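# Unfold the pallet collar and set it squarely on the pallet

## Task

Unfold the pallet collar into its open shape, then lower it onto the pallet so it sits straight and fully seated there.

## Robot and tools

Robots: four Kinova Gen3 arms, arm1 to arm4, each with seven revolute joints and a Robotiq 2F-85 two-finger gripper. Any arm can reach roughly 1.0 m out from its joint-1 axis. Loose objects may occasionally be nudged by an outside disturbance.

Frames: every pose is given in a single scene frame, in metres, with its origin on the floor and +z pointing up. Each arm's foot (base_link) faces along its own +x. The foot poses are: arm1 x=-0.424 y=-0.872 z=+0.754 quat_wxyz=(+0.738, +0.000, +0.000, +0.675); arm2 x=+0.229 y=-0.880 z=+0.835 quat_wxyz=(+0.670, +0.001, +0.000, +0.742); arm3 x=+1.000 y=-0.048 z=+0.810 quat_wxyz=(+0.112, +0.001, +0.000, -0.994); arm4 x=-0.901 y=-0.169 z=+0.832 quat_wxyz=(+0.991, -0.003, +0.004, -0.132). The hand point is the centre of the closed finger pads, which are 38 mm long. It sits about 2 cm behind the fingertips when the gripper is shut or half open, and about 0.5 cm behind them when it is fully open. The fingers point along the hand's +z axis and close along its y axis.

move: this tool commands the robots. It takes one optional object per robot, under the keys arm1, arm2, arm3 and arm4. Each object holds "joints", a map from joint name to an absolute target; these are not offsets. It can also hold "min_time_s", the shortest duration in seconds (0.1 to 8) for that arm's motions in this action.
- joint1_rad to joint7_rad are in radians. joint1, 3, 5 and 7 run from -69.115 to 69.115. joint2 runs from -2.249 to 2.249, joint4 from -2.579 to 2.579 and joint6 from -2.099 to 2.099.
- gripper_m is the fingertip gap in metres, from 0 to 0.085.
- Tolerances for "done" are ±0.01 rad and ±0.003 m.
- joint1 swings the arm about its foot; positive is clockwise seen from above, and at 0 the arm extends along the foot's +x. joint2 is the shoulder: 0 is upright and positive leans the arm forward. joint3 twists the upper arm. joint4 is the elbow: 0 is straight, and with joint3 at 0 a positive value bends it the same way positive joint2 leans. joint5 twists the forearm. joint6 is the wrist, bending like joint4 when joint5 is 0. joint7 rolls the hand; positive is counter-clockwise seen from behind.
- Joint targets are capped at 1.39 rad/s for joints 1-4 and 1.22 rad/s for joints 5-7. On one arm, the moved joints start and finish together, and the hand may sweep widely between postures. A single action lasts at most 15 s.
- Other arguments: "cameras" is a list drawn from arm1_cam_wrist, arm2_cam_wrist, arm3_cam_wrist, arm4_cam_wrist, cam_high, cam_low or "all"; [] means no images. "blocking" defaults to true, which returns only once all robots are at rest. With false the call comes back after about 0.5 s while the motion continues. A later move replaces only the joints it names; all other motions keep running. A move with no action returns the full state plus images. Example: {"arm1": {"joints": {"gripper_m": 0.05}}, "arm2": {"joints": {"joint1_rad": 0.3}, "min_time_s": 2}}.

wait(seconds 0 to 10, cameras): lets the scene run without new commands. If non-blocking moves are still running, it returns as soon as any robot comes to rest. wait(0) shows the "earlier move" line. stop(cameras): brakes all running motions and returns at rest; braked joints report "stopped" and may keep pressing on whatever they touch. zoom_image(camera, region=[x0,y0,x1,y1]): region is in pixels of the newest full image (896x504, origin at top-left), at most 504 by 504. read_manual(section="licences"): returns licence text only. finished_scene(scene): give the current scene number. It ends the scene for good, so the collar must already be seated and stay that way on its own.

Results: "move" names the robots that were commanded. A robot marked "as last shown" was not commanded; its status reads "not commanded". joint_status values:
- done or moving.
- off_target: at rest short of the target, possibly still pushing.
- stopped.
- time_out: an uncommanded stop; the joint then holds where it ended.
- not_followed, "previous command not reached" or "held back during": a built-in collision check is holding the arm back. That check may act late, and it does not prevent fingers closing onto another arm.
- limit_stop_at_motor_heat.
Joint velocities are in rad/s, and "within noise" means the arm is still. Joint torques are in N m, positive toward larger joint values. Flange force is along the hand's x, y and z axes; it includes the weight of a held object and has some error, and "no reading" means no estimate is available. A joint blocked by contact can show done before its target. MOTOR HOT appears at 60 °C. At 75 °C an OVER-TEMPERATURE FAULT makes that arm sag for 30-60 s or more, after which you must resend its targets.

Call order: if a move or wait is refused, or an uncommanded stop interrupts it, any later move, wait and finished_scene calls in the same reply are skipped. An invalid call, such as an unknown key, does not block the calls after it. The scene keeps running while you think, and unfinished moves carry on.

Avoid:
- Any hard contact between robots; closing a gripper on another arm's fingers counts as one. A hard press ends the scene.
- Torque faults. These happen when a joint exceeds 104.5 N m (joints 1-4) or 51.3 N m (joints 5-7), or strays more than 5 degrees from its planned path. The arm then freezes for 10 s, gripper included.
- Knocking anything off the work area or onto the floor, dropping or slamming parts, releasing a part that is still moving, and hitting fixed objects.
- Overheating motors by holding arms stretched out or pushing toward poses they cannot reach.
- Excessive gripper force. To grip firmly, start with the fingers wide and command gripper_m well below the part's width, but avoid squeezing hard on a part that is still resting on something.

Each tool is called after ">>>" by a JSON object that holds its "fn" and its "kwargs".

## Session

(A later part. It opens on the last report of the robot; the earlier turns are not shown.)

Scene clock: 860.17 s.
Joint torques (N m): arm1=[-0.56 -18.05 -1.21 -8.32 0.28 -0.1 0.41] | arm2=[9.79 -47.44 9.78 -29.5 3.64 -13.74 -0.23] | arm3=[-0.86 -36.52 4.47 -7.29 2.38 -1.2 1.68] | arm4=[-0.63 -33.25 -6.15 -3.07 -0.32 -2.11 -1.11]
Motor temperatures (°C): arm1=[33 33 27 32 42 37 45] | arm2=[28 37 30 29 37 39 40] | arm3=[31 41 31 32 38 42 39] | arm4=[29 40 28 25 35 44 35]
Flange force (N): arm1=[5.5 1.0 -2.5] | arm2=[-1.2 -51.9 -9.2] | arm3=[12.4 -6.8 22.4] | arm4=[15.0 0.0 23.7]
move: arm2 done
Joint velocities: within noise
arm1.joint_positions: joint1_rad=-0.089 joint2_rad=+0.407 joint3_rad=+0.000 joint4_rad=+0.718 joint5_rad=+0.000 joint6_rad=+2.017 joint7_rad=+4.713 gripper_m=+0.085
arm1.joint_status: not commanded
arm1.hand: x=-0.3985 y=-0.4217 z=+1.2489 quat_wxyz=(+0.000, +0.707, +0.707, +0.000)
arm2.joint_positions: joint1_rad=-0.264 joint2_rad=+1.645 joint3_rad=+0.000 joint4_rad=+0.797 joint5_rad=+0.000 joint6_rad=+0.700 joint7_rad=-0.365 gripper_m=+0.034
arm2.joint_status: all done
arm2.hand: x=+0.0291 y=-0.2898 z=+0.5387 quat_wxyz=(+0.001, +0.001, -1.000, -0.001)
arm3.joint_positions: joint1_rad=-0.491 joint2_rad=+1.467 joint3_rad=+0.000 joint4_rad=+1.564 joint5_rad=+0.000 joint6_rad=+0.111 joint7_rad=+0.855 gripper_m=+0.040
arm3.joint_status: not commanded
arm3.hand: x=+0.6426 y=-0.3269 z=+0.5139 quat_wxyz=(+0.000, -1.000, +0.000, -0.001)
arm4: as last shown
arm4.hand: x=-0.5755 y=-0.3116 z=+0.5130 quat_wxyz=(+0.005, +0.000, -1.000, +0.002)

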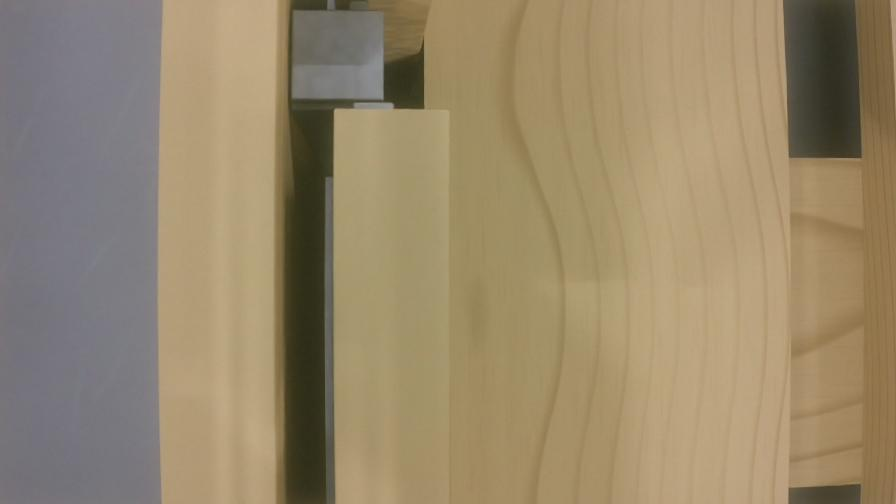

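>>> {"fn": "move", "kwargs": {"arm2": {"joints":{"joint2_rad":1.719,"joint4_rad":0.7078,"joint6_rad":0.7151},"min_time_s":2.5}, "arm3": {"joints":{"joint2_rad":1.5323,"joint4_rad":1.5049,"joint6_rad":0.1045},"min_time_s":2.5}, "arm4": {"joints":{"joint2_rad":1.596,"joint4_rad":1.7494,"joint6_rad":-0.2036},"min_time_s":2.5}}}

>>> {"fn": "move", "kwargs": {"arm3": {"joints":{"gripper_m":0.054}}, "arm4": {"joints":{"gripper_m":0.054}}, "cameras": ["arm2_cam_wrist","arm3_cam_wrist","arm4_cam_wrist"]}}

Scene clock: 894.27 s.
Joint torques (N m): arm1=[-0.51 -18.07 -1.22 -8.31 0.25 -0.11 0.36] | arm2=[19.49 -25.71 19.3 -42.04 8.37 -32.88 0.04] | arm3=[3.18 39.48 8.84 -12.97 1.57 -6.46 0.38] | arm4=[-9.81 39.67 -23 -26.73 2.92 -6.5 0.65]
Motor temperatures (°C): arm1=[33 33 27 31 41 37 45] | arm2=[28 40 30 31 38 40 40] | arm3=[31 41 31 32 38 42 39] | arm4=[28 43 28 25 35 44 35]
Flange force (N): arm1=[5.7 1.0 -2.6] | arm2=[-3.5 -108.8 -102.9] | arm3=[33.8 -15.8 -172.2] | arm4=[35.6 -13.7 -207.3]
move: arm2 done; arm3 done; arm4 done
TORQUE WARNING: arm2's joint6_rad reached its warning level (29.4 N m). A warning alone does not stop the arm.
Joint velocities: within noise
arm1: as last shown
arm2.joint_positions: joint1_rad=-0.264 joint2_rad=+1.719 joint3_rad=+0.000 joint4_rad=+0.708 joint5_rad=+0.000 joint6_rad=+0.715 joint7_rad=-0.365 gripper_m=+0.034
arm2.joint_status: all done
arm2.hand: x=+0.0289 y=-0.2898 z=+0.5107 quat_wxyz=(+0.001, +0.001, -1.000, -0.001)
arm3.joint_positions: joint1_rad=-0.491 joint2_rad=+1.531 joint3_rad=+0.000 joint4_rad=+1.505 joint5_rad=+0.000 joint6_rad=+0.104 joint7_rad=+0.854 gripper_m=+0.040
arm3.joint_status: all done
arm3.hand: x=+0.6420 y=-0.3275 z=+0.4869 quat_wxyz=(-0.001, -1.000, +0.000, +0.000)
arm4.joint_positions: joint1_rad=+0.070 joint2_rad=+1.595 joint3_rad=+0.000 joint4_rad=+1.749 joint5_rad=+0.000 joint6_rad=-0.204 joint7_rad=+1.906 gripper_m=+0.040
arm4.joint_status: all done
arm4.hand: x=-0.5751 y=-0.3120 z=+0.4855 quat_wxyz=(+0.004, +0.000, -1.000, +0.002)
pictures: none

Scene clock: 895.00 s.
Joint torques (N m): arm1=[-0.6 -18.07 -1.19 -8.33 0.26 -0.11 0.37] | arm2=[9.47 -30.95 8.61 -14.22 3.63 -5.08 -0.14] | arm3=[-0.67 -20.79 0.38 -1.6 0.48 0.09 -0.04] | arm4=[0.37 -18.13 -0.47 2.07 -0.17 0.36 -0.01]
Motor temperatures (°C): arm1=[33 33 27 31 41 37 45] | arm2=[28 40 30 31 38 40 40] | arm3=[31 41 31 32 38 42 39] | arm4=[28 43 28 25 35 44 35]
Flange force (N): arm1=[5.6 1.1 -2.5] | arm2=[6.6 -27.7 -11.6] | arm3=[1.5 -2.4 -3.1] | arm4=[0.5 0.2 -0.7]
move: arm3 done; arm4 done
TORQUE WARNING: arm2's joint6_rad reached its warning level (29.4 N m). A warning alone does not stop the arm.
Joint velocities: within noise
arm1: as last shown
arm2.joint_positions: joint1_rad=-0.264 joint2_rad=+1.719 joint3_rad=+0.000 joint4_rad=+0.708 joint5_rad=+0.000 joint6_rad=+0.715 joint7_rad=-0.365 gripper_m=+0.034
arm2.joint_status: not commanded
arm2.hand: x=+0.0290 y=-0.2898 z=+0.5107 quat_wxyz=(+0.001, +0.001, -1.000, -0.001)
arm3.joint_positions: joint1_rad=-0.491 joint2_rad=+1.532 joint3_rad=+0.000 joint4_rad=+1.505 joint5_rad=+0.000 joint6_rad=+0.104 joint7_rad=+0.855 gripper_m=+0.054
arm3.joint_status: all done
arm3.hand: x=+0.6426 y=-0.3269 z=+0.4863 quat_wxyz=(+0.000, -1.000, +0.000, -0.001)
arm4.joint_positions: joint1_rad=+0.070 joint2_rad=+1.596 joint3_rad=+0.000 joint4_rad=+1.749 joint5_rad=+0.000 joint6_rad=-0.204 joint7_rad=+1.906 gripper_m=+0.054
arm4.joint_status: all done
arm4.hand: x=-0.5758 y=-0.3117 z=+0.4851 quat_wxyz=(+0.005, +0.000, -1.000, +0.002)

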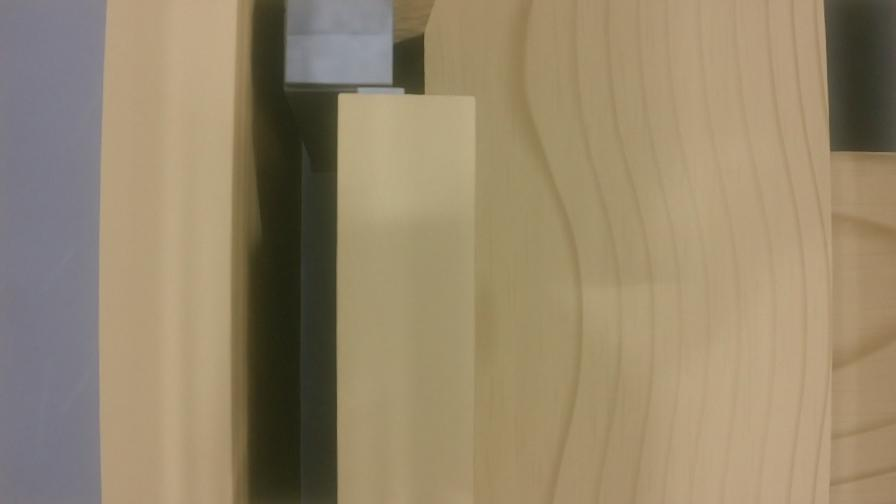

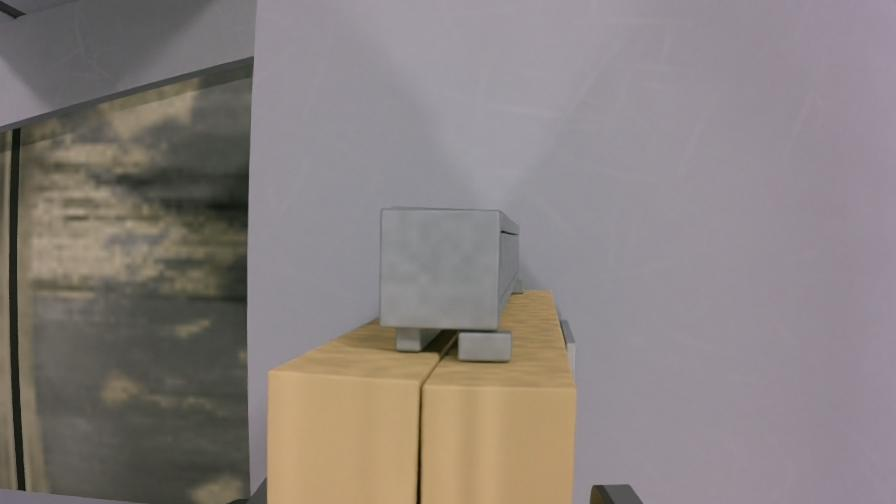

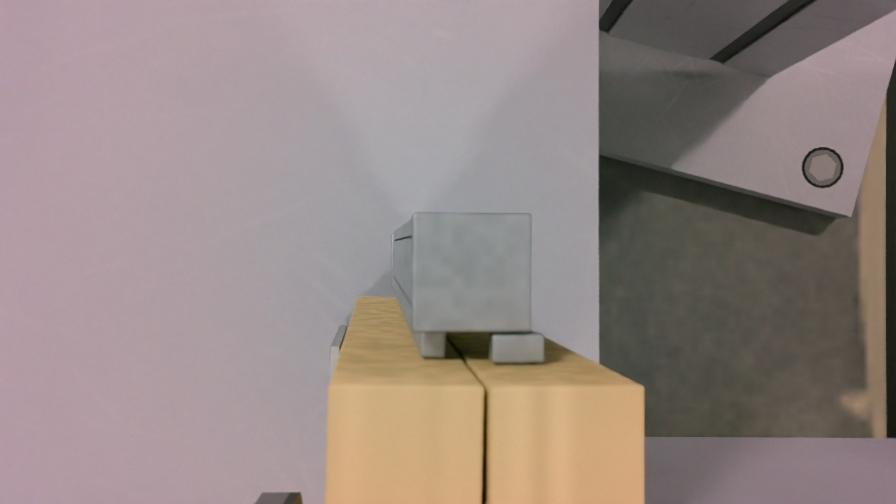

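>>> {"fn": "move", "kwargs": {"arm2": {"joints":{"joint1_rad":-0.2472,"joint2_rad":1.8068,"joint4_rad":0.4581,"joint6_rad":0.8767,"joint7_rad":-0.3484},"min_time_s":3}, "cameras": ["arm1_cam_wrist","arm2_cam_wrist","cam_low"]}}

Scene clock: 908.87 s.
Joint torques (N m): arm1=[-0.54 -18.11 -1.16 -8.29 0.31 -0.1 0.4] | arm2=[18.45 -54.45 15.02 -36.89 8 -20.27 0.03] | arm3=[-6.27 -28.02 -6.11 -8.72 0.42 -3.12 0.16] | arm4=[2.83 -17.84 3.54 -0.33 -0.7 -0.59 -0.14]
Motor temperatures (°C): arm1=[33 33 27 31 41 37 45] | arm2=[28 41 30 31 38 40 40] | arm3=[31 41 31 32 38 42 39] | arm4=[28 42 28 25 35 44 35]
Flange force (N): arm1=[5.9 0.9 -2.8] | arm2=no reading | arm3=[3.5 -19.0 -2.4] | arm4=[1.4 7.7 -7.2]
move: arm2 done
TORQUE WARNING: arm2's joint6_rad reached its warning level (29.4 N m). A warning alone does not stop the arm.
Joint velocities: within noise
arm1, arm4: as last shown
arm2.joint_positions: joint1_rad=-0.247 joint2_rad=+1.807 joint3_rad=+0.000 joint4_rad=+0.458 joint5_rad=+0.000 joint6_rad=+0.877 joint7_rad=-0.348 gripper_m=+0.034
arm2.joint_status: all done
arm2.hand: x=+0.0290 y=-0.2596 z=+0.5108 quat_wxyz=(+0.001, +0.001, -1.000, -0.001)
arm3.joint_positions: joint1_rad=-0.491 joint2_rad=+1.532 joint3_rad=+0.000 joint4_rad=+1.505 joint5_rad=+0.000 joint6_rad=+0.105 joint7_rad=+0.854 gripper_m=+0.054
arm3.joint_status: not commanded
arm3.hand: x=+0.6427 y=-0.3269 z=+0.4863 quat_wxyz=(+0.000, -1.000, +0.000, -0.001)
arm4.hand: x=-0.5758 y=-0.3118 z=+0.4851 quat_wxyz=(+0.005, +0.000, -1.000, +0.002)

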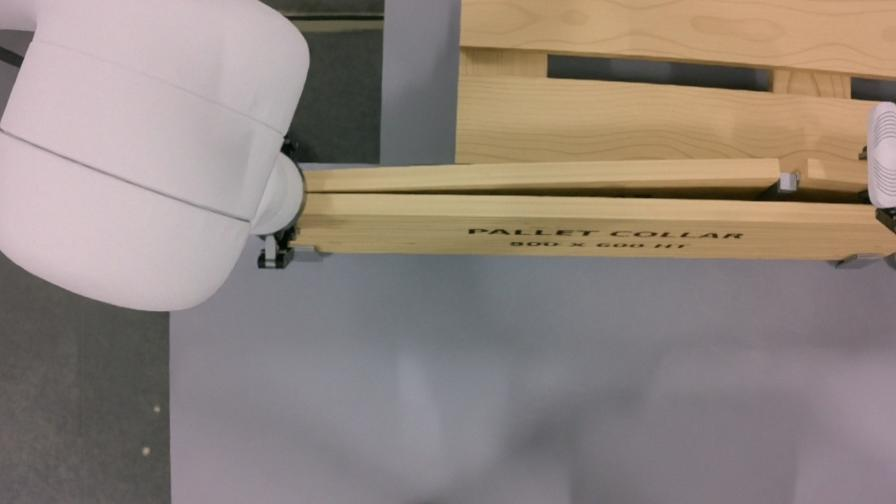

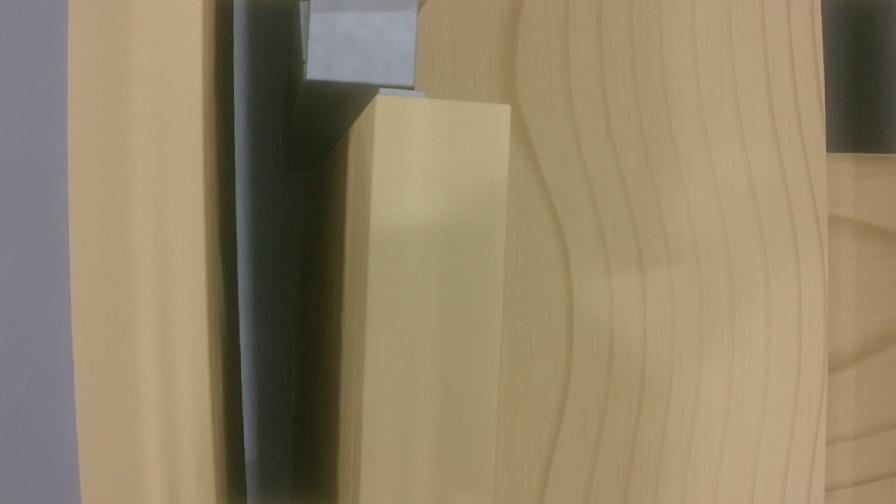

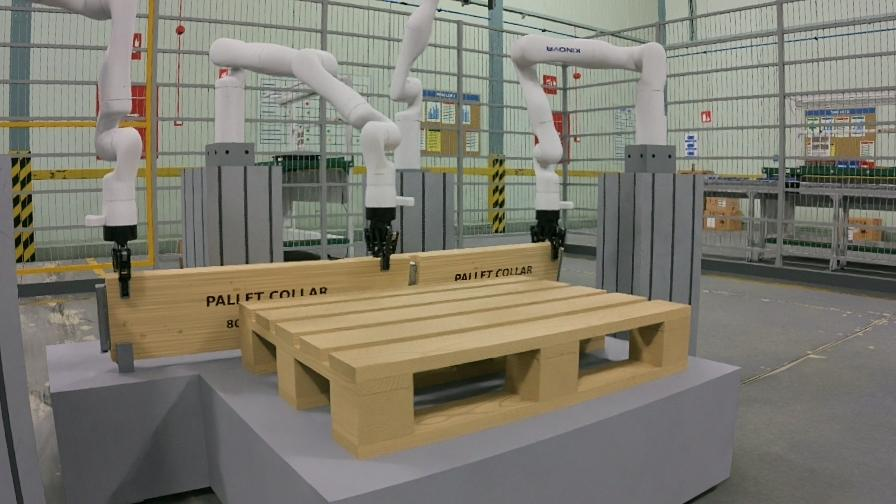

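>>> {"fn": "move", "kwargs": {"arm2": {"joints":{"joint1_rad":-0.2493,"joint2_rad":1.8754,"joint4_rad":0.3695,"joint6_rad":0.8967,"joint7_rad":-0.3505},"min_time_s":2}, "arm1": {"joints":{"joint1_rad":0.319,"joint2_rad":1.3866,"joint4_rad":0.9795,"joint6_rad":0.7755,"joint7_rad":6.691,"gripper_m":0.034}}, "cameras": ["arm1_cam_wrist","arm2_cam_wrist","cam_low"]}}

Scene clock: 986.57 s.
Joint torques (N m): arm1=[-0.57 -27.76 -1 -6.44 0.2 -0.03 0.41] | arm2=[16.7 29.55 13.27 -15.53 9.43 -35.45 -0.25] | arm3=[-7.72 -28.9 -7.87 -9.71 0.33 -3.64 0.23] | arm4=[4.14 -21.3 5.42 -0.74 -0.88 -0.98 -0.18]
Motor temperatures (°C): arm1=[33 33 27 31 41 36 45] | arm2=[29 53 31 34 39 45 40] | arm3=[31 40 30 32 38 42 39] | arm4=[28 40 27 25 35 43 34]
Flange force (N): arm1=[-1.1 2.2 2.9] | arm2=no reading | arm3=[2.7 -22.3 -2.5] | arm4=[1.7 11.7 0.1]
move: arm1 done; arm2 time_out
TORQUE WARNING: arm2's joint6_rad reached its warning level (29.4 N m). A warning alone does not stop the arm.
Joint velocities: within noise
arm1.joint_positions: joint1_rad=+0.319 joint2_rad=+1.387 joint3_rad=+0.000 joint4_rad=+0.980 joint5_rad=+0.000 joint6_rad=+0.776 joint7_rad=+6.691 gripper_m=+0.034
arm1.joint_status: all done
arm1.hand: x=-0.1494 y=-0.3001 z=+0.5794 quat_wxyz=(+0.000, +0.000, +1.000, +0.000)
arm2.joint_positions: joint1_rad=-0.249 joint2_rad=+1.875 joint3_rad=+0.000 joint4_rad=+0.369 joint5_rad=+0.000 joint6_rad=+0.911 joint7_rad=-0.350 gripper_m=+0.034
arm2.joint_status: joint6_rad time_out (moved +0.034 of +0.020); the others done
arm2.hand: x=+0.0303 y=-0.2677 z=+0.4879 quat_wxyz=(-0.001, +0.001, -1.000, +0.006)
arm3.joint_positions: joint1_rad=-0.491 joint2_rad=+1.532 joint3_rad=+0.000 joint4_rad=+1.505 joint5_rad=+0.000 joint6_rad=+0.104 joint7_rad=+0.854 gripper_m=+0.054
arm3.joint_status: not commanded
arm3.hand: x=+0.6426 y=-0.3269 z=+0.4863 quat_wxyz=(+0.000, -1.000, +0.000, -0.001)
arm4: as last shown

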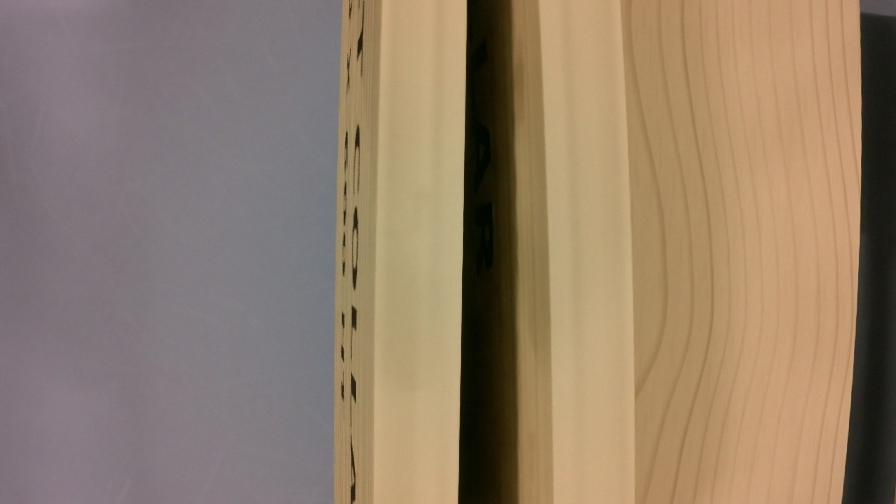

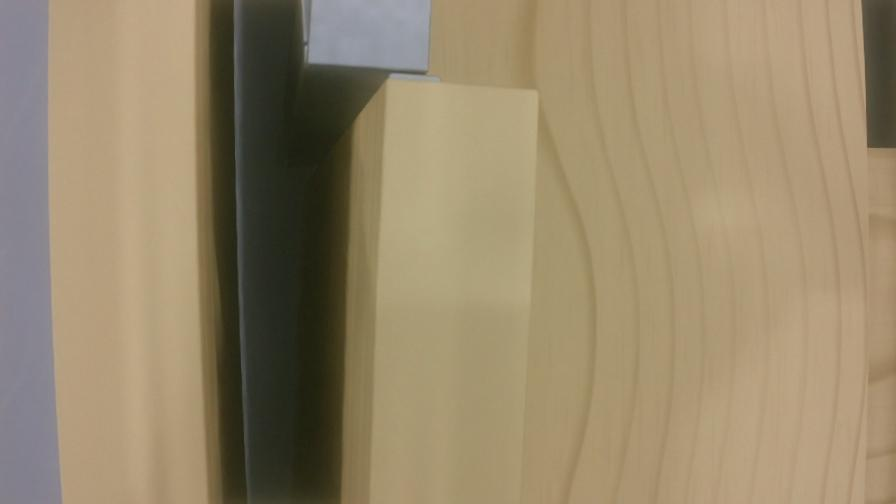

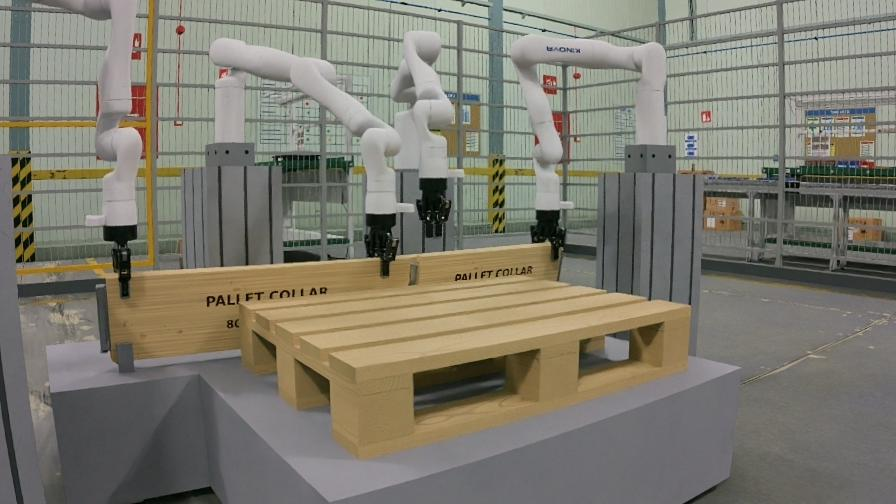

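>>> {"fn": "move", "kwargs": {"arm2": {"joints":{"joint1_rad":-0.2483,"joint2_rad":1.8378,"joint4_rad":0.4204,"joint6_rad":0.8834,"joint7_rad":-0.3495},"min_time_s":1.5}, "arm1": {"joints":{"joint1_rad":0.3274,"joint2_rad":1.4683,"joint4_rad":0.9738,"joint6_rad":0.6995,"joint7_rad":6.6994},"min_time_s":1.5}}}

>>> {"fn": "move", "kwargs": {"arm2": {"joints":{"gripper_m":0.012}}, "cameras": ["arm1_cam_wrist","arm2_cam_wrist"]}}

Scene clock: 1024.50 s.
Joint torques (N m): arm1=[-0.5 -27.51 -1 -5.93 0.23 0.01 0.4] | arm2=[22.29 -54.14 17.25 -31.31 9.58 -14.53 0.42] | arm3=[-4.47 -26.01 -3.94 -7.69 0.49 -2.7 0.2] | arm4=[2.82 -17.46 3.49 -0.17 -0.68 -0.52 -0.15]
Motor temperatures (°C): arm1=[33 33 27 31 41 36 45] | arm2=[29 49 31 33 38 55 40] | arm3=[31 39 30 32 38 42 39] | arm4=[28 40 27 25 35 43 34]
Flange force (N): arm1=[-0.9 2.0 3.2] | arm2=no reading | arm3=[4.8 -15.0 -4.8] | arm4=[1.1 7.5 -7.7]
move: arm1 done; arm2 done
TORQUE WARNING: arm2's joint6_rad reached its warning level (29.4 N m). A warning alone does not stop the arm.
Joint velocities: within noise
arm1.joint_positions: joint1_rad=+0.327 joint2_rad=+1.468 joint3_rad=+0.000 joint4_rad=+0.974 joint5_rad=+0.000 joint6_rad=+0.699 joint7_rad=+6.699 gripper_m=+0.034
arm1.joint_status: all done
arm1.hand: x=-0.1497 y=-0.3141 z=+0.5294 quat_wxyz=(+0.000, +0.000, +1.000, +0.000)
arm2.joint_positions: joint1_rad=-0.248 joint2_rad=+1.840 joint3_rad=+0.000 joint4_rad=+0.420 joint5_rad=+0.000 joint6_rad=+0.883 joint7_rad=-0.350 gripper_m=+0.034
arm2.joint_status: all done
arm2.hand: x=+0.0293 y=-0.2630 z=+0.4985 quat_wxyz=(+0.001, +0.001, -1.000, +0.000)
arm3, arm4: as last shown
pictures: none

Scene clock: 1025.17 s.
Joint torques (N m): arm1=[-0.57 -27.47 -0.97 -5.87 0.26 0.01 0.37] | arm2=[26.64 -58.03 22.55 -49.68 12.93 -34.41 0.65] | arm3=[-8.82 -30 -9.22 -11.37 0.33 -4.42 0.26] | arm4=[3.24 -17.71 4.2 -0.84 -0.78 -0.79 -0.17]
Motor temperatures (°C): arm1=[33 33 27 31 41 36 45] | arm2=[29 49 31 33 38 55 40] | arm3=[31 39 30 32 38 42 39] | arm4=[28 40 27 25 35 43 34]
Flange force (N): arm1=[-1.2 2.1 3.2] | arm2=no reading | arm3=[3.5 -25.9 -3.8] | arm4=[1.7 9.0 -8.7]
move: arm2 off_target
TORQUE WARNING: arm2's joint6_rad reached its warning level (29.4 N m). A warning alone does not stop the arm.
Joint velocities: within noise
arm1, arm3, arm4: as last shown
arm1.hand: x=-0.1497 y=-0.3141 z=+0.5293 quat_wxyz=(+0.000, +0.000, +1.000, +0.000)
arm2.joint_positions: joint1_rad=-0.248 joint2_rad=+1.838 joint3_rad=+0.000 joint4_rad=+0.420 joint5_rad=+0.000 joint6_rad=+0.885 joint7_rad=-0.349 gripper_m=+0.024
arm2.joint_status: gripper_m off_target (ended at +0.024, target +0.012)
arm2.hand: x=+0.0290 y=-0.2626 z=+0.4995 quat_wxyz=(+0.001, +0.001, -1.000, +0.000)
arm4.hand: x=-0.5758 y=-0.3117 z=+0.4851 quat_wxyz=(+0.005, +0.000, -1.000, +0.002)

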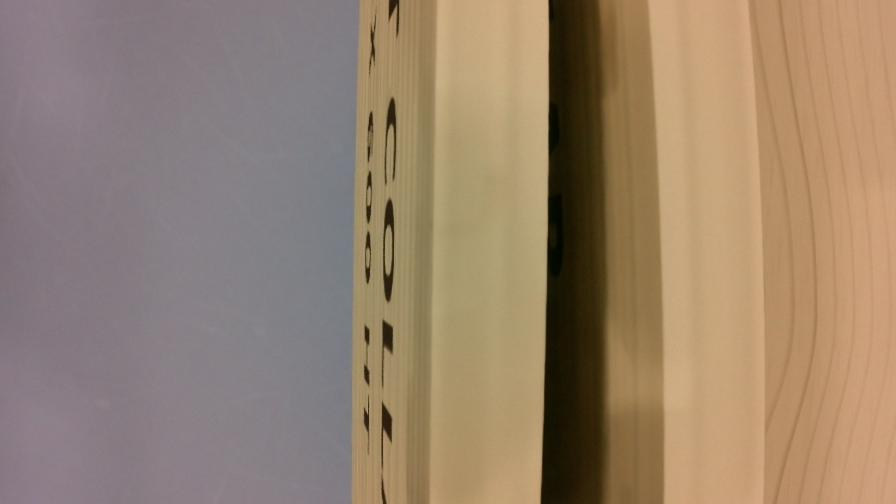

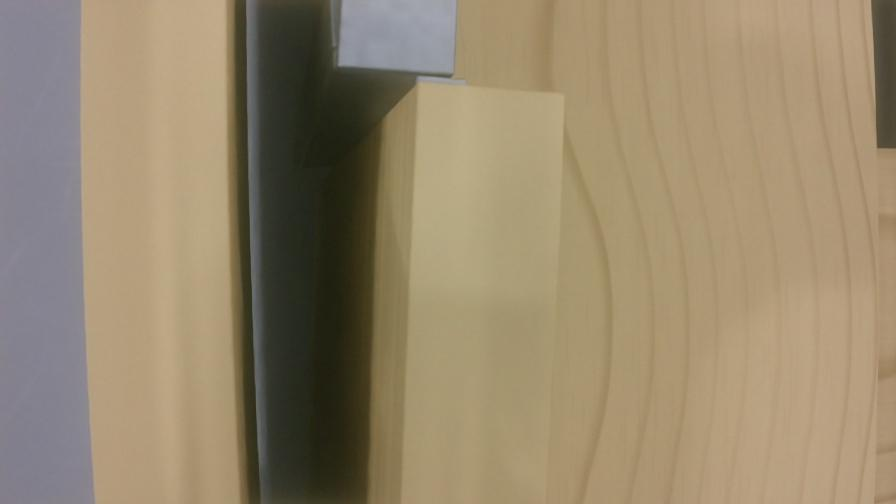

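>>> {"fn": "move", "kwargs": {"arm2": {"joints":{"joint1_rad":-0.2514,"joint2_rad":1.8104,"joint4_rad":0.4904,"joint6_rad":0.8408,"joint7_rad":-0.3526},"min_time_s":1.5}, "arm1": {"joints":{"joint1_rad":0.3249,"joint2_rad":1.5269,"joint4_rad":0.9073,"joint6_rad":0.7074,"joint7_rad":6.6969},"min_time_s":2}, "cameras": ["arm1_cam_wrist","arm2_cam_wrist"]}}

Scene clock: 1056.70 s.
Joint torques (N m): arm1=[-14.26 -32.44 -12.82 -24.39 -3.96 -13.96 0.22] | arm2=[16.04 -54.62 13.91 -23.86 7.25 -6.74 0.4] | arm3=[-2.35 -22.31 -1.52 -4.43 0.52 -1.26 0.07] | arm4=[3.5 -16.74 4.5 1.36 -0.7 0.15 -0.06]
Motor temperatures (°C): arm1=[33 33 27 31 41 36 45] | arm2=[30 54 32 39 40 61 40] | arm3=[31 39 30 32 38 42 39] | arm4=[28 39 27 25 35 43 34]
Flange force (N): arm1=[-1.8 -47.0 -27.1] | arm2=no reading | arm3=[3.2 -8.1 -6.0] | arm4=[-1.9 8.6 -5.7]
move: arm1 done; arm2 done
MOTOR HOT: the motor of arm2's joint6_rad reports 61 °C; the controller stops that arm at 75 °C. To cool a motor, set the load down, stop pushing, or move to a pose that needs little force.
TORQUE WARNING: arm2's joint6_rad reached its warning level (29.4 N m). A warning alone does not stop the arm.
Joint velocities: within noise
arm1.joint_positions: joint1_rad=+0.325 joint2_rad=+1.527 joint3_rad=+0.000 joint4_rad=+0.907 joint5_rad=+0.000 joint6_rad=+0.707 joint7_rad=+6.697 gripper_m=+0.034
arm1.joint_status: all done
arm1.hand: x=-0.1496 y=-0.3101 z=+0.5064 quat_wxyz=(+0.000, +0.000, +1.000, +0.000)
arm2.joint_positions: joint1_rad=-0.251 joint2_rad=+1.812 joint3_rad=+0.000 joint4_rad=+0.490 joint5_rad=+0.000 joint6_rad=+0.841 joint7_rad=-0.353 gripper_m=+0.024
arm2.joint_status: all done
arm2.hand: x=+0.0293 y=-0.2688 z=+0.4997 quat_wxyz=(+0.001, +0.001, -1.000, +0.000)
arm3, arm4: as last shown

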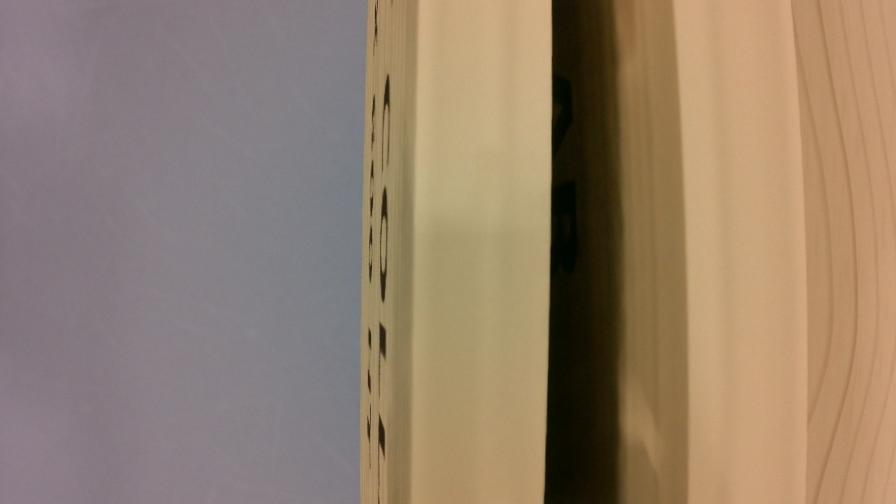

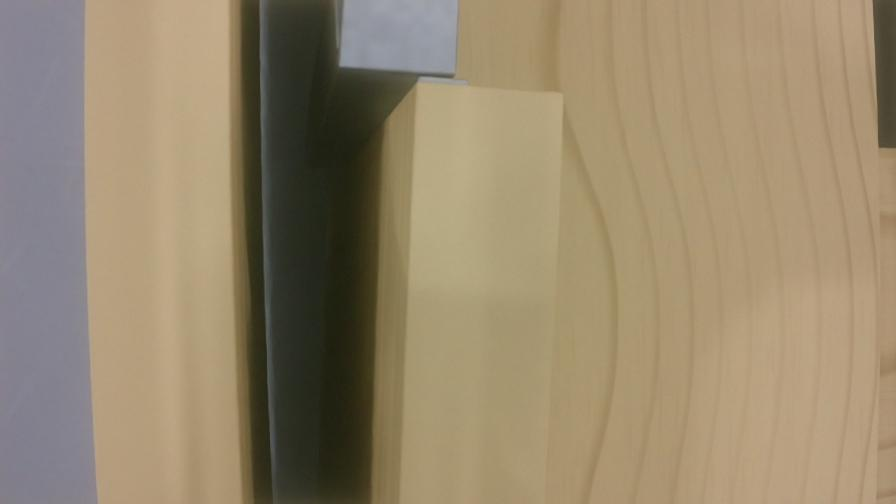

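>>> {"fn": "move", "kwargs": {"arm1": {"joints":{"joint1_rad":0.3277,"joint2_rad":1.5516,"joint4_rad":0.9005,"joint6_rad":0.6895,"joint7_rad":6.6997},"min_time_s":1.5}}}

>>> {"fn": "move", "kwargs": {"arm1": {"joints":{"gripper_m":0.014}}, "cameras": ["arm1_cam_wrist"]}}

Scene clock: 1069.13 s.
Joint torques (N m): arm1=[-5.92 47.11 -5.17 -16.04 -0.75 -26.46 -1.05] | arm2=[9.52 -55.27 9.08 -19.26 4.86 -1.8 0.5] | arm3=[-1.93 -22.69 -0.96 -4.39 0.55 -1.19 0.11] | arm4=[11.22 -19.53 16.93 0.31 -1.9 -0.42 -0.12]
Motor temperatures (°C): arm1=[33 34 27 32 41 37 45] | arm2=[30 55 32 39 40 58 40] | arm3=[31 39 30 32 38 42 39] | arm4=[28 39 27 25 35 43 34]
Flange force (N): arm1=[32.0 -90.0 -196.4] | arm2=no reading | arm3=[3.8 -7.4 -5.0] | arm4=[-6.7 29.8 -1.6]
move: arm1 done
MOTOR HOT: still on. The motor of arm2's joint6_rad reports 58 °C.
TORQUE WARNING: arm2's joint2_rad reached its warning level (56.7 N m). A warning alone does not stop the arm.
Joint velocities: within noise
arm1.joint_positions: joint1_rad=+0.328 joint2_rad=+1.549 joint3_rad=+0.000 joint4_rad=+0.901 joint5_rad=+0.000 joint6_rad=+0.689 joint7_rad=+6.700 gripper_m=+0.034
arm1.joint_status: all done
arm1.hand: x=-0.1492 y=-0.3133 z=+0.4939 quat_wxyz=(+0.000, +0.000, +1.000, +0.001)
arm2.joint_positions: joint1_rad=-0.251 joint2_rad=+1.812 joint3_rad=+0.000 joint4_rad=+0.490 joint5_rad=+0.000 joint6_rad=+0.841 joint7_rad=-0.353 gripper_m=+0.024
arm2.joint_status: not commanded
arm2.hand: x=+0.0292 y=-0.2684 z=+0.5001 quat_wxyz=(+0.001, +0.001, -1.000, +0.000)
arm3, arm4: as last shown
pictures: none

Scene clock: 1069.77 s.
Joint torques (N m): arm1=[-13.13 34.58 -12.78 -12.54 -2.95 -22.79 0.52] | arm2=[11.26 -56.45 10.24 -20.95 5.29 -2.92 0.29] | arm3=[-2.92 -22.78 -2.19 -5 0.47 -1.5 0.08] | arm4=[8.14 -17.52 12.11 1.43 -1.38 0.14 -0.07]
Motor temperatures (°C): arm1=[33 34 27 32 41 37 45] | arm2=[30 55 32 39 40 58 40] | arm3=[31 39 30 32 38 42 39] | arm4=[28 39 27 25 35 43 34]
Flange force (N): arm1=[10.3 -66.5 -158.9] | arm2=no reading | arm3=[3.2 -9.7 -6.2] | arm4=[-6.0 20.9 -3.6]
move: arm1 off_target
MOTOR HOT: still on. The motor of arm2's joint6_rad reports 58 °C.
TORQUE WARNING: arm2's joint2_rad reached its warning level (56.7 N m). A warning alone does not stop the arm.
Joint velocities: within noise
arm1.joint_positions: joint1_rad=+0.328 joint2_rad=+1.551 joint3_rad=+0.000 joint4_rad=+0.900 joint5_rad=+0.000 joint6_rad=+0.689 joint7_rad=+6.700 gripper_m=+0.023
arm1.joint_status: gripper_m off_target (ended at +0.023, target +0.014)
arm1.hand: x=-0.1494 y=-0.3143 z=+0.4927 quat_wxyz=(+0.000, +0.000, +1.000, +0.000)
arm2.joint_positions: joint1_rad=-0.251 joint2_rad=+1.812 joint3_rad=+0.000 joint4_rad=+0.490 joint5_rad=+0.000 joint6_rad=+0.841 joint7_rad=-0.353 gripper_m=+0.024
arm2.joint_status: not commanded
arm2.hand: x=+0.0292 y=-0.2685 z=+0.5001 quat_wxyz=(+0.001, +0.001, -1.000, +0.000)
arm3, arm4: as last shown
arm3.hand: x=+0.6427 y=-0.3269 z=+0.4863 quat_wxyz=(+0.000, -1.000, +0.000, -0.001)
arm4.hand: x=-0.5759 y=-0.3118 z=+0.4851 quat_wxyz=(+0.005, +0.000, -1.000, +0.002)

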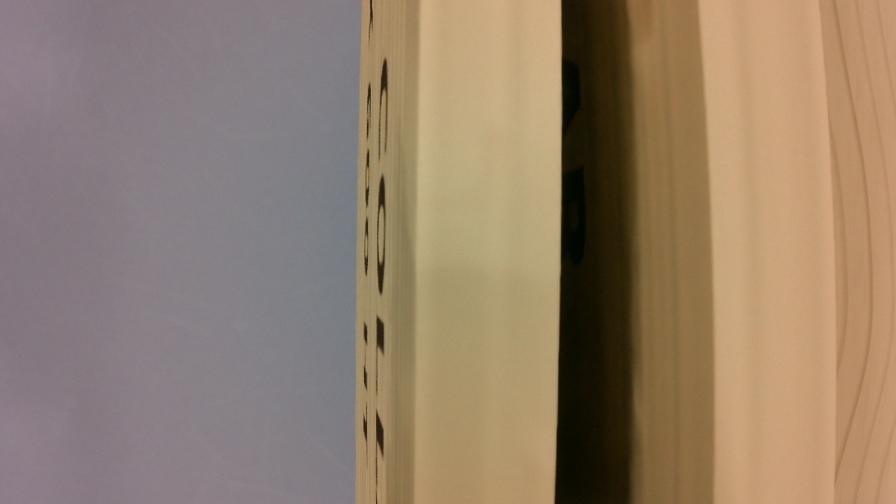

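>>> {"fn": "move", "kwargs": {"arm1": {"joints":{"joint1_rad":0.3486,"joint2_rad":1.4916,"joint4_rad":1.0637,"joint6_rad":0.5863,"joint7_rad":6.7206},"min_time_s":2.5}, "cameras": ["arm1_cam_wrist","arm2_cam_wrist","arm3_cam_wrist","arm4_cam_wrist","cam_high"]}}

Scene clock: 1085.23 s.
Joint torques (N m): arm1=[-9.12 -21.54 -8.62 -1.19 -0.7 0.6 1.95] | arm2=[19.29 -60.05 16.88 -39.39 8.85 -20.65 0.49] | arm3=[-3 -20.21 -2.73 -3.25 0.37 -0.69 0.03] | arm4=[-2.56 -17.91 -5.36 2.43 0.42 0.51 0.07]
Motor temperatures (°C): arm1=[33 35 27 32 41 38 45] | arm2=[30 57 32 38 39 56 40] | arm3=[31 39 30 32 38 42 39] | arm4=[28 39 27 25 35 43 34]
Flange force (N): arm1=[-16.2 5.5 -0.6] | arm2=no reading | arm3=[0.8 -8.3 -8.3] | arm4=[2.5 -7.6 -0.3]
move: arm1 done
MOTOR HOT: cleared for the motors of arm2.
TORQUE WARNING: arm2's joint2_rad reached its warning level (56.7 N m). A warning alone does not stop the arm.
Joint velocities: within noise
arm1.joint_positions: joint1_rad=+0.349 joint2_rad=+1.492 joint3_rad=+0.000 joint4_rad=+1.064 joint5_rad=+0.000 joint6_rad=+0.586 joint7_rad=+6.721 gripper_m=+0.021
arm1.joint_status: all done
arm1.hand: x=-0.1497 y=-0.3450 z=+0.4983 quat_wxyz=(+0.000, +0.000, +1.000, +0.000)
arm2.joint_positions: joint1_rad=-0.251 joint2_rad=+1.810 joint3_rad=+0.000 joint4_rad=+0.490 joint5_rad=+0.000 joint6_rad=+0.841 joint7_rad=-0.353 gripper_m=+0.022
arm2.joint_status: not commanded
arm2.hand: x=+0.0289 y=-0.2679 z=+0.5008 quat_wxyz=(+0.001, +0.001, -1.000, -0.001)
arm3: as last shown
arm3.hand: x=+0.6426 y=-0.3269 z=+0.4863 quat_wxyz=(+0.000, -1.000, +0.000, -0.001)
arm4.joint_positions: joint1_rad=+0.070 joint2_rad=+1.596 joint3_rad=+0.000 joint4_rad=+1.749 joint5_rad=+0.000 joint6_rad=-0.204 joint7_rad=+1.906 gripper_m=+0.054
arm4.joint_status: not commanded
arm4.hand: x=-0.5758 y=-0.3118 z=+0.4851 quat_wxyz=(+0.005, +0.000, -1.000, +0.002)

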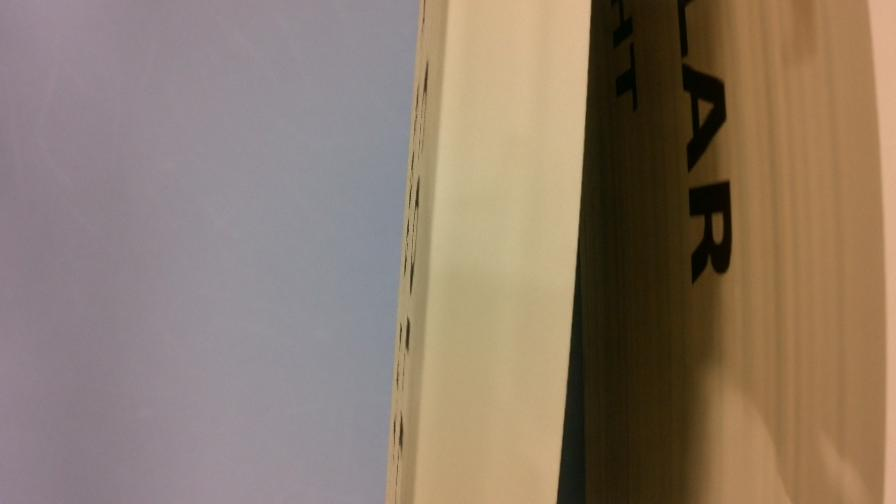

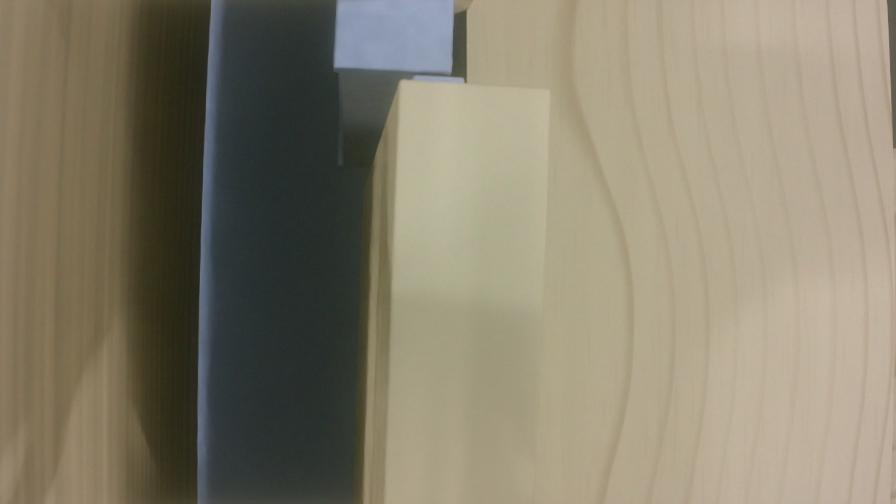

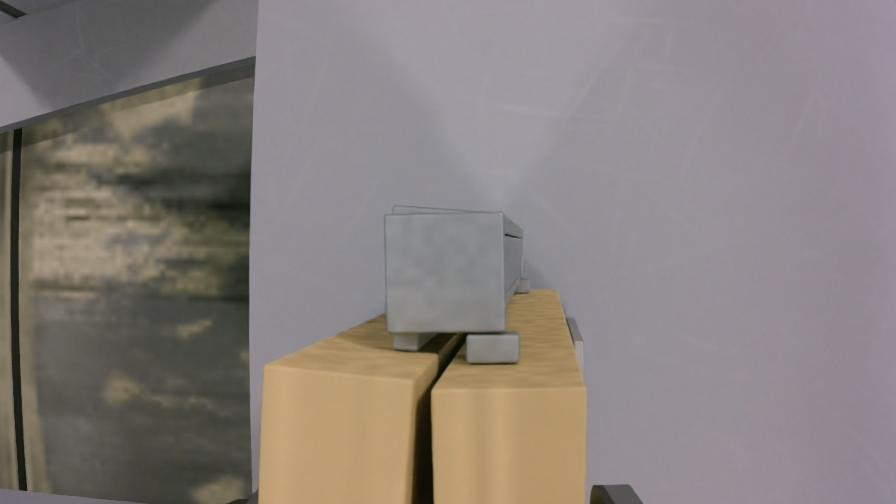

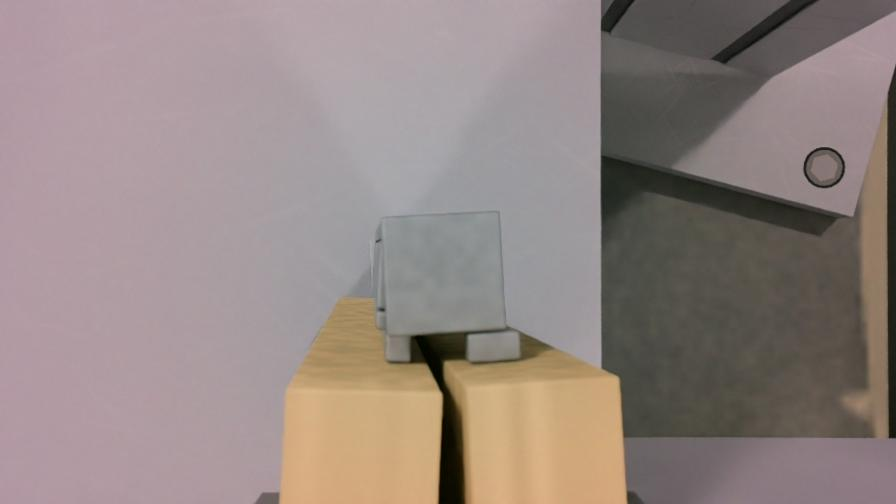

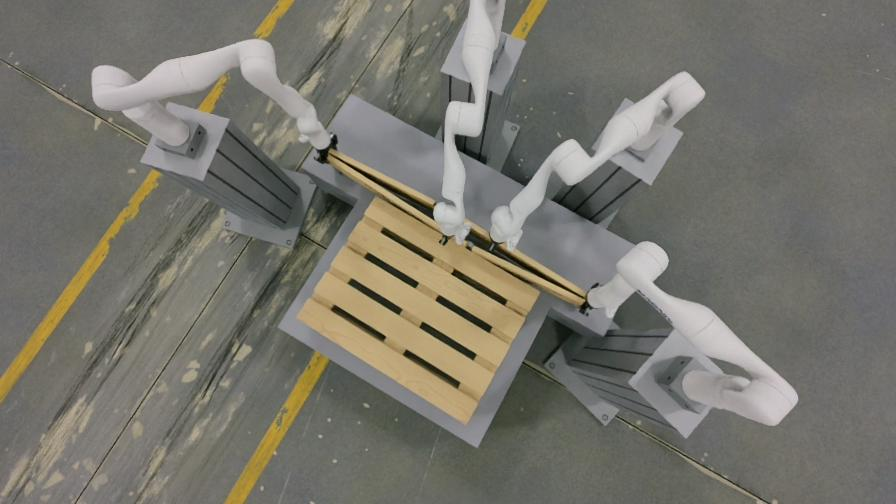

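>>> {"fn": "move", "kwargs": {"arm3": {"joints":{"gripper_m":0.085}}, "arm4": {"joints":{"gripper_m":0.085}}}}

>>> {"fn": "move", "kwargs": {"arm3": {"joints":{"joint2_rad":1.3126,"joint4_rad":1.681,"joint6_rad":0.148}}, "arm4": {"joints":{"joint2_rad":1.3701,"joint4_rad":1.9482,"joint6_rad":-0.1767}}}}

>>> {"fn": "move", "kwargs": {"arm1": {"joints":{"joint1_rad":0.4161,"joint2_rad":1.4301,"joint4_rad":1.2944,"joint6_rad":0.4171,"joint7_rad":6.7881},"min_time_s":2.5}, "cameras": ["cam_high","cam_low"]}}

Scene clock: 1126.60 s.
Joint torques (N m): arm1=[-11.56 -25.86 -11.64 -0.68 -2.34 2.53 1.22] | arm2=[17.17 -62.61 14.4 -36.61 7.23 -16.6 0.1] | arm3=[-0.78 -20.82 0.37 -1.61 0.48 0.11 -0.01] | arm4=[0.43 -18.06 -0.48 2.05 -0.21 0.32 -0.02]
Motor temperatures (°C): arm1=[33 35 27 31 41 37 45] | arm2=[30 61 32 41 39 54 40] | arm3=[30 38 30 32 38 42 39] | arm4=[28 38 27 25 35 43 34]
Flange force (N): arm1=[-22.0 5.1 10.8] | arm2=no reading | arm3=[1.4 -2.6 -3.0] | arm4=[0.3 0.2 -0.9]
move: arm3 done; arm4 done
MOTOR HOT: the motor of arm2's joint2_rad reports 61 °C; the controller stops that arm at 75 °C. To cool a motor, set the load down, stop pushing, or move to a pose that needs little force.
TORQUE WARNING: arm2's joint2_rad reached its warning level (56.7 N m). A warning alone does not stop the arm.
Joint velocities: within noise
arm1: as last shown
arm1.hand: x=-0.1496 y=-0.3450 z=+0.4983 quat_wxyz=(+0.000, +0.000, +1.000, +0.000)
arm2.joint_positions: joint1_rad=-0.251 joint2_rad=+1.810 joint3_rad=+0.000 joint4_rad=+0.490 joint5_rad=+0.000 joint6_rad=+0.841 joint7_rad=-0.353 gripper_m=+0.022
arm2.joint_status: not commanded
arm2.hand: x=+0.0289 y=-0.2678 z=+0.5008 quat_wxyz=(+0.001, +0.001, -1.000, -0.001)
arm3.joint_positions: joint1_rad=-0.491 joint2_rad=+1.532 joint3_rad=+0.000 joint4_rad=+1.505 joint5_rad=+0.000 joint6_rad=+0.104 joint7_rad=+0.854 gripper_m=+0.085
arm3.joint_status: all done
arm3.hand: x=+0.6426 y=-0.3269 z=+0.4863 quat_wxyz=(+0.000, -1.000, +0.000, -0.001)
arm4.joint_positions: joint1_rad=+0.070 joint2_rad=+1.596 joint3_rad=+0.000 joint4_rad=+1.749 joint5_rad=+0.000 joint6_rad=-0.204 joint7_rad=+1.906 gripper_m=+0.085
arm4.joint_status: all done
arm4.hand: x=-0.5758 y=-0.3117 z=+0.4851 quat_wxyz=(+0.005, +0.000, -1.000, +0.002)
pictures: none

Scene clock: 1127.90 s.
Joint torques (N m): arm1=[-11.61 -25.86 -11.65 -0.68 -2.34 2.54 1.19] | arm2=[17.19 -62.52 14.46 -36.47 7.25 -16.52 0.07] | arm3=[-0.72 -20.6 0.37 -2.03 0.49 0.11 -0.03] | arm4=[0.41 -17.98 -0.55 1.85 -0.16 0.34 -0.01]
Motor temperatures (°C): arm1=[33 35 27 31 41 37 45] | arm2=[30 61 32 41 39 54 40] | arm3=[30 38 30 32 38 42 39] | arm4=[28 38 27 25 35 43 34]
Flange force (N): arm1=[-22.1 5.1 10.8] | arm2=no reading | arm3=[1.6 -2.7 -2.4] | arm4=[0.3 0.3 -0.6]
move: arm3 done; arm4 done
MOTOR HOT: still on. The motor of arm2's joint2_rad reports 61 °C.
TORQUE WARNING: arm2's joint2_rad reached its warning level (56.7 N m). A warning alone does not stop the arm.
Joint velocities: within noise
arm1: as last shown
arm1.hand: x=-0.1497 y=-0.3450 z=+0.4983 quat_wxyz=(+0.000, +0.000, +1.000, +0.000)
arm2.joint_positions: joint1_rad=-0.251 joint2_rad=+1.810 joint3_rad=+0.000 joint4_rad=+0.490 joint5_rad=+0.000 joint6_rad=+0.841 joint7_rad=-0.353 gripper_m=+0.022
arm2.joint_status: not commanded
arm2.hand: x=+0.0289 y=-0.2679 z=+0.5008 quat_wxyz=(+0.001, +0.001, -1.000, -0.001)
arm3.joint_positions: joint1_rad=-0.491 joint2_rad=+1.313 joint3_rad=+0.000 joint4_rad=+1.681 joint5_rad=+0.000 joint6_rad=+0.148 joint7_rad=+0.854 gripper_m=+0.085
arm3.joint_status: all done
arm3.hand: x=+0.6425 y=-0.3268 z=+0.5793 quat_wxyz=(+0.000, -1.000, +0.000, -0.001)
arm4.joint_positions: joint1_rad=+0.070 joint2_rad=+1.370 joint3_rad=+0.000 joint4_rad=+1.948 joint5_rad=+0.000 joint6_rad=-0.177 joint7_rad=+1.906 gripper_m=+0.085
arm4.joint_status: all done
arm4.hand: x=-0.5748 y=-0.3114 z=+0.5779 quat_wxyz=(+0.005, +0.000, -1.000, +0.002)
pictures: none

Scene clock: 1130.70 s.
Joint torques (N m): arm1=[1.88 -24.37 1.55 -2.76 1.23 -0.2 1.05] | arm2=[18.09 -63.19 14.91 -39.27 7.41 -19.38 -0.06] | arm3=[-0.72 -20.62 0.38 -2.03 0.5 0.12 -0.01] | arm4=[0.39 -17.97 -0.54 1.85 -0.16 0.33 -0.05]
Motor temperatures (°C): arm1=[33 35 27 31 41 37 45] | arm2=[30 61 32 41 39 54 40] | arm3=[30 38 30 31 38 42 39] | arm4=[28 38 27 25 35 43 34]
Flange force (N): arm1=[2.2 7.1 3.0] | arm2=no reading | arm3=[1.6 -2.6 -2.4] | arm4=[0.3 0.2 -0.6]
move: arm1 done
MOTOR HOT: still on. The motor of arm2's joint2_rad reports 61 °C.
TORQUE WARNING: arm2's joint2_rad reached its warning level (56.7 N m). A warning alone does not stop the arm.
Joint velocities: within noise
arm1.joint_positions: joint1_rad=+0.416 joint2_rad=+1.430 joint3_rad=+0.000 joint4_rad=+1.294 joint5_rad=+0.000 joint6_rad=+0.417 joint7_rad=+6.788 gripper_m=+0.020
arm1.joint_status: all done
arm1.hand: x=-0.1386 y=-0.4080 z=+0.4984 quat_wxyz=(+0.000, +0.000, +1.000, +0.000)
arm2.joint_positions: joint1_rad=-0.251 joint2_rad=+1.810 joint3_rad=+0.000 joint4_rad=+0.490 joint5_rad=+0.000 joint6_rad=+0.841 joint7_rad=-0.353 gripper_m=+0.020
arm2.joint_status: not commanded
arm2.hand: x=+0.0289 y=-0.2679 z=+0.5007 quat_wxyz=(+0.001, +0.001, -1.000, -0.001)
arm3, arm4: as last shown

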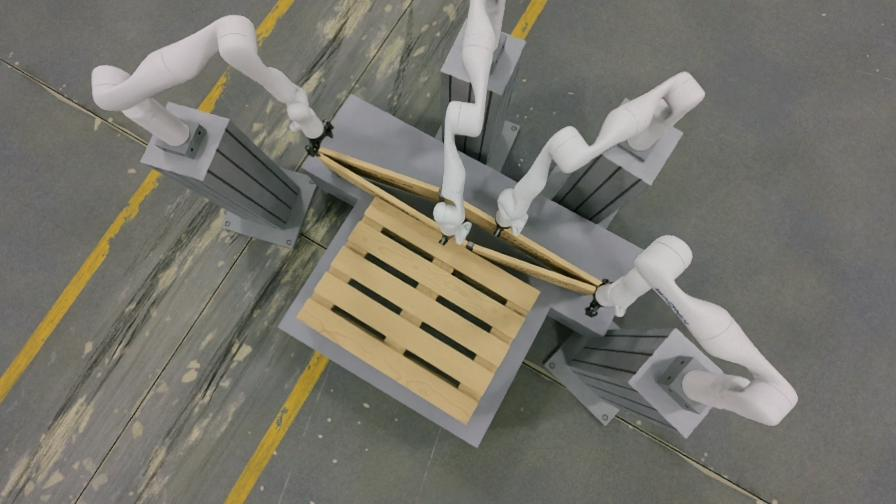

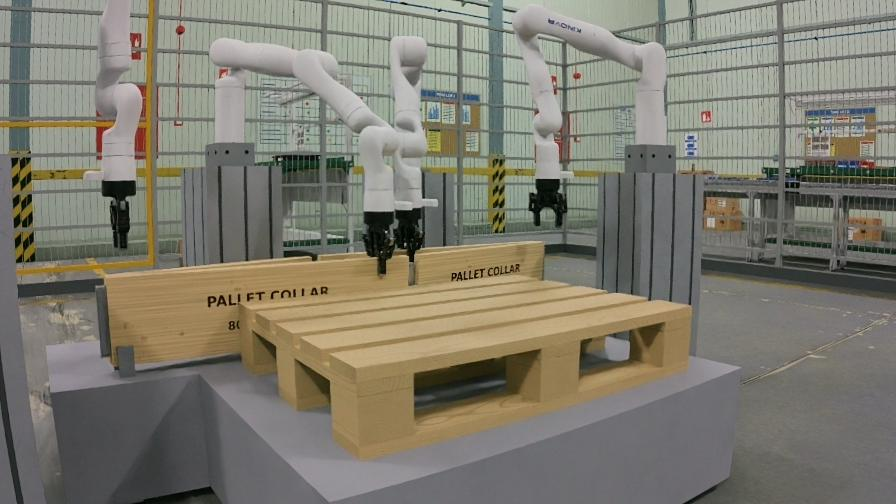

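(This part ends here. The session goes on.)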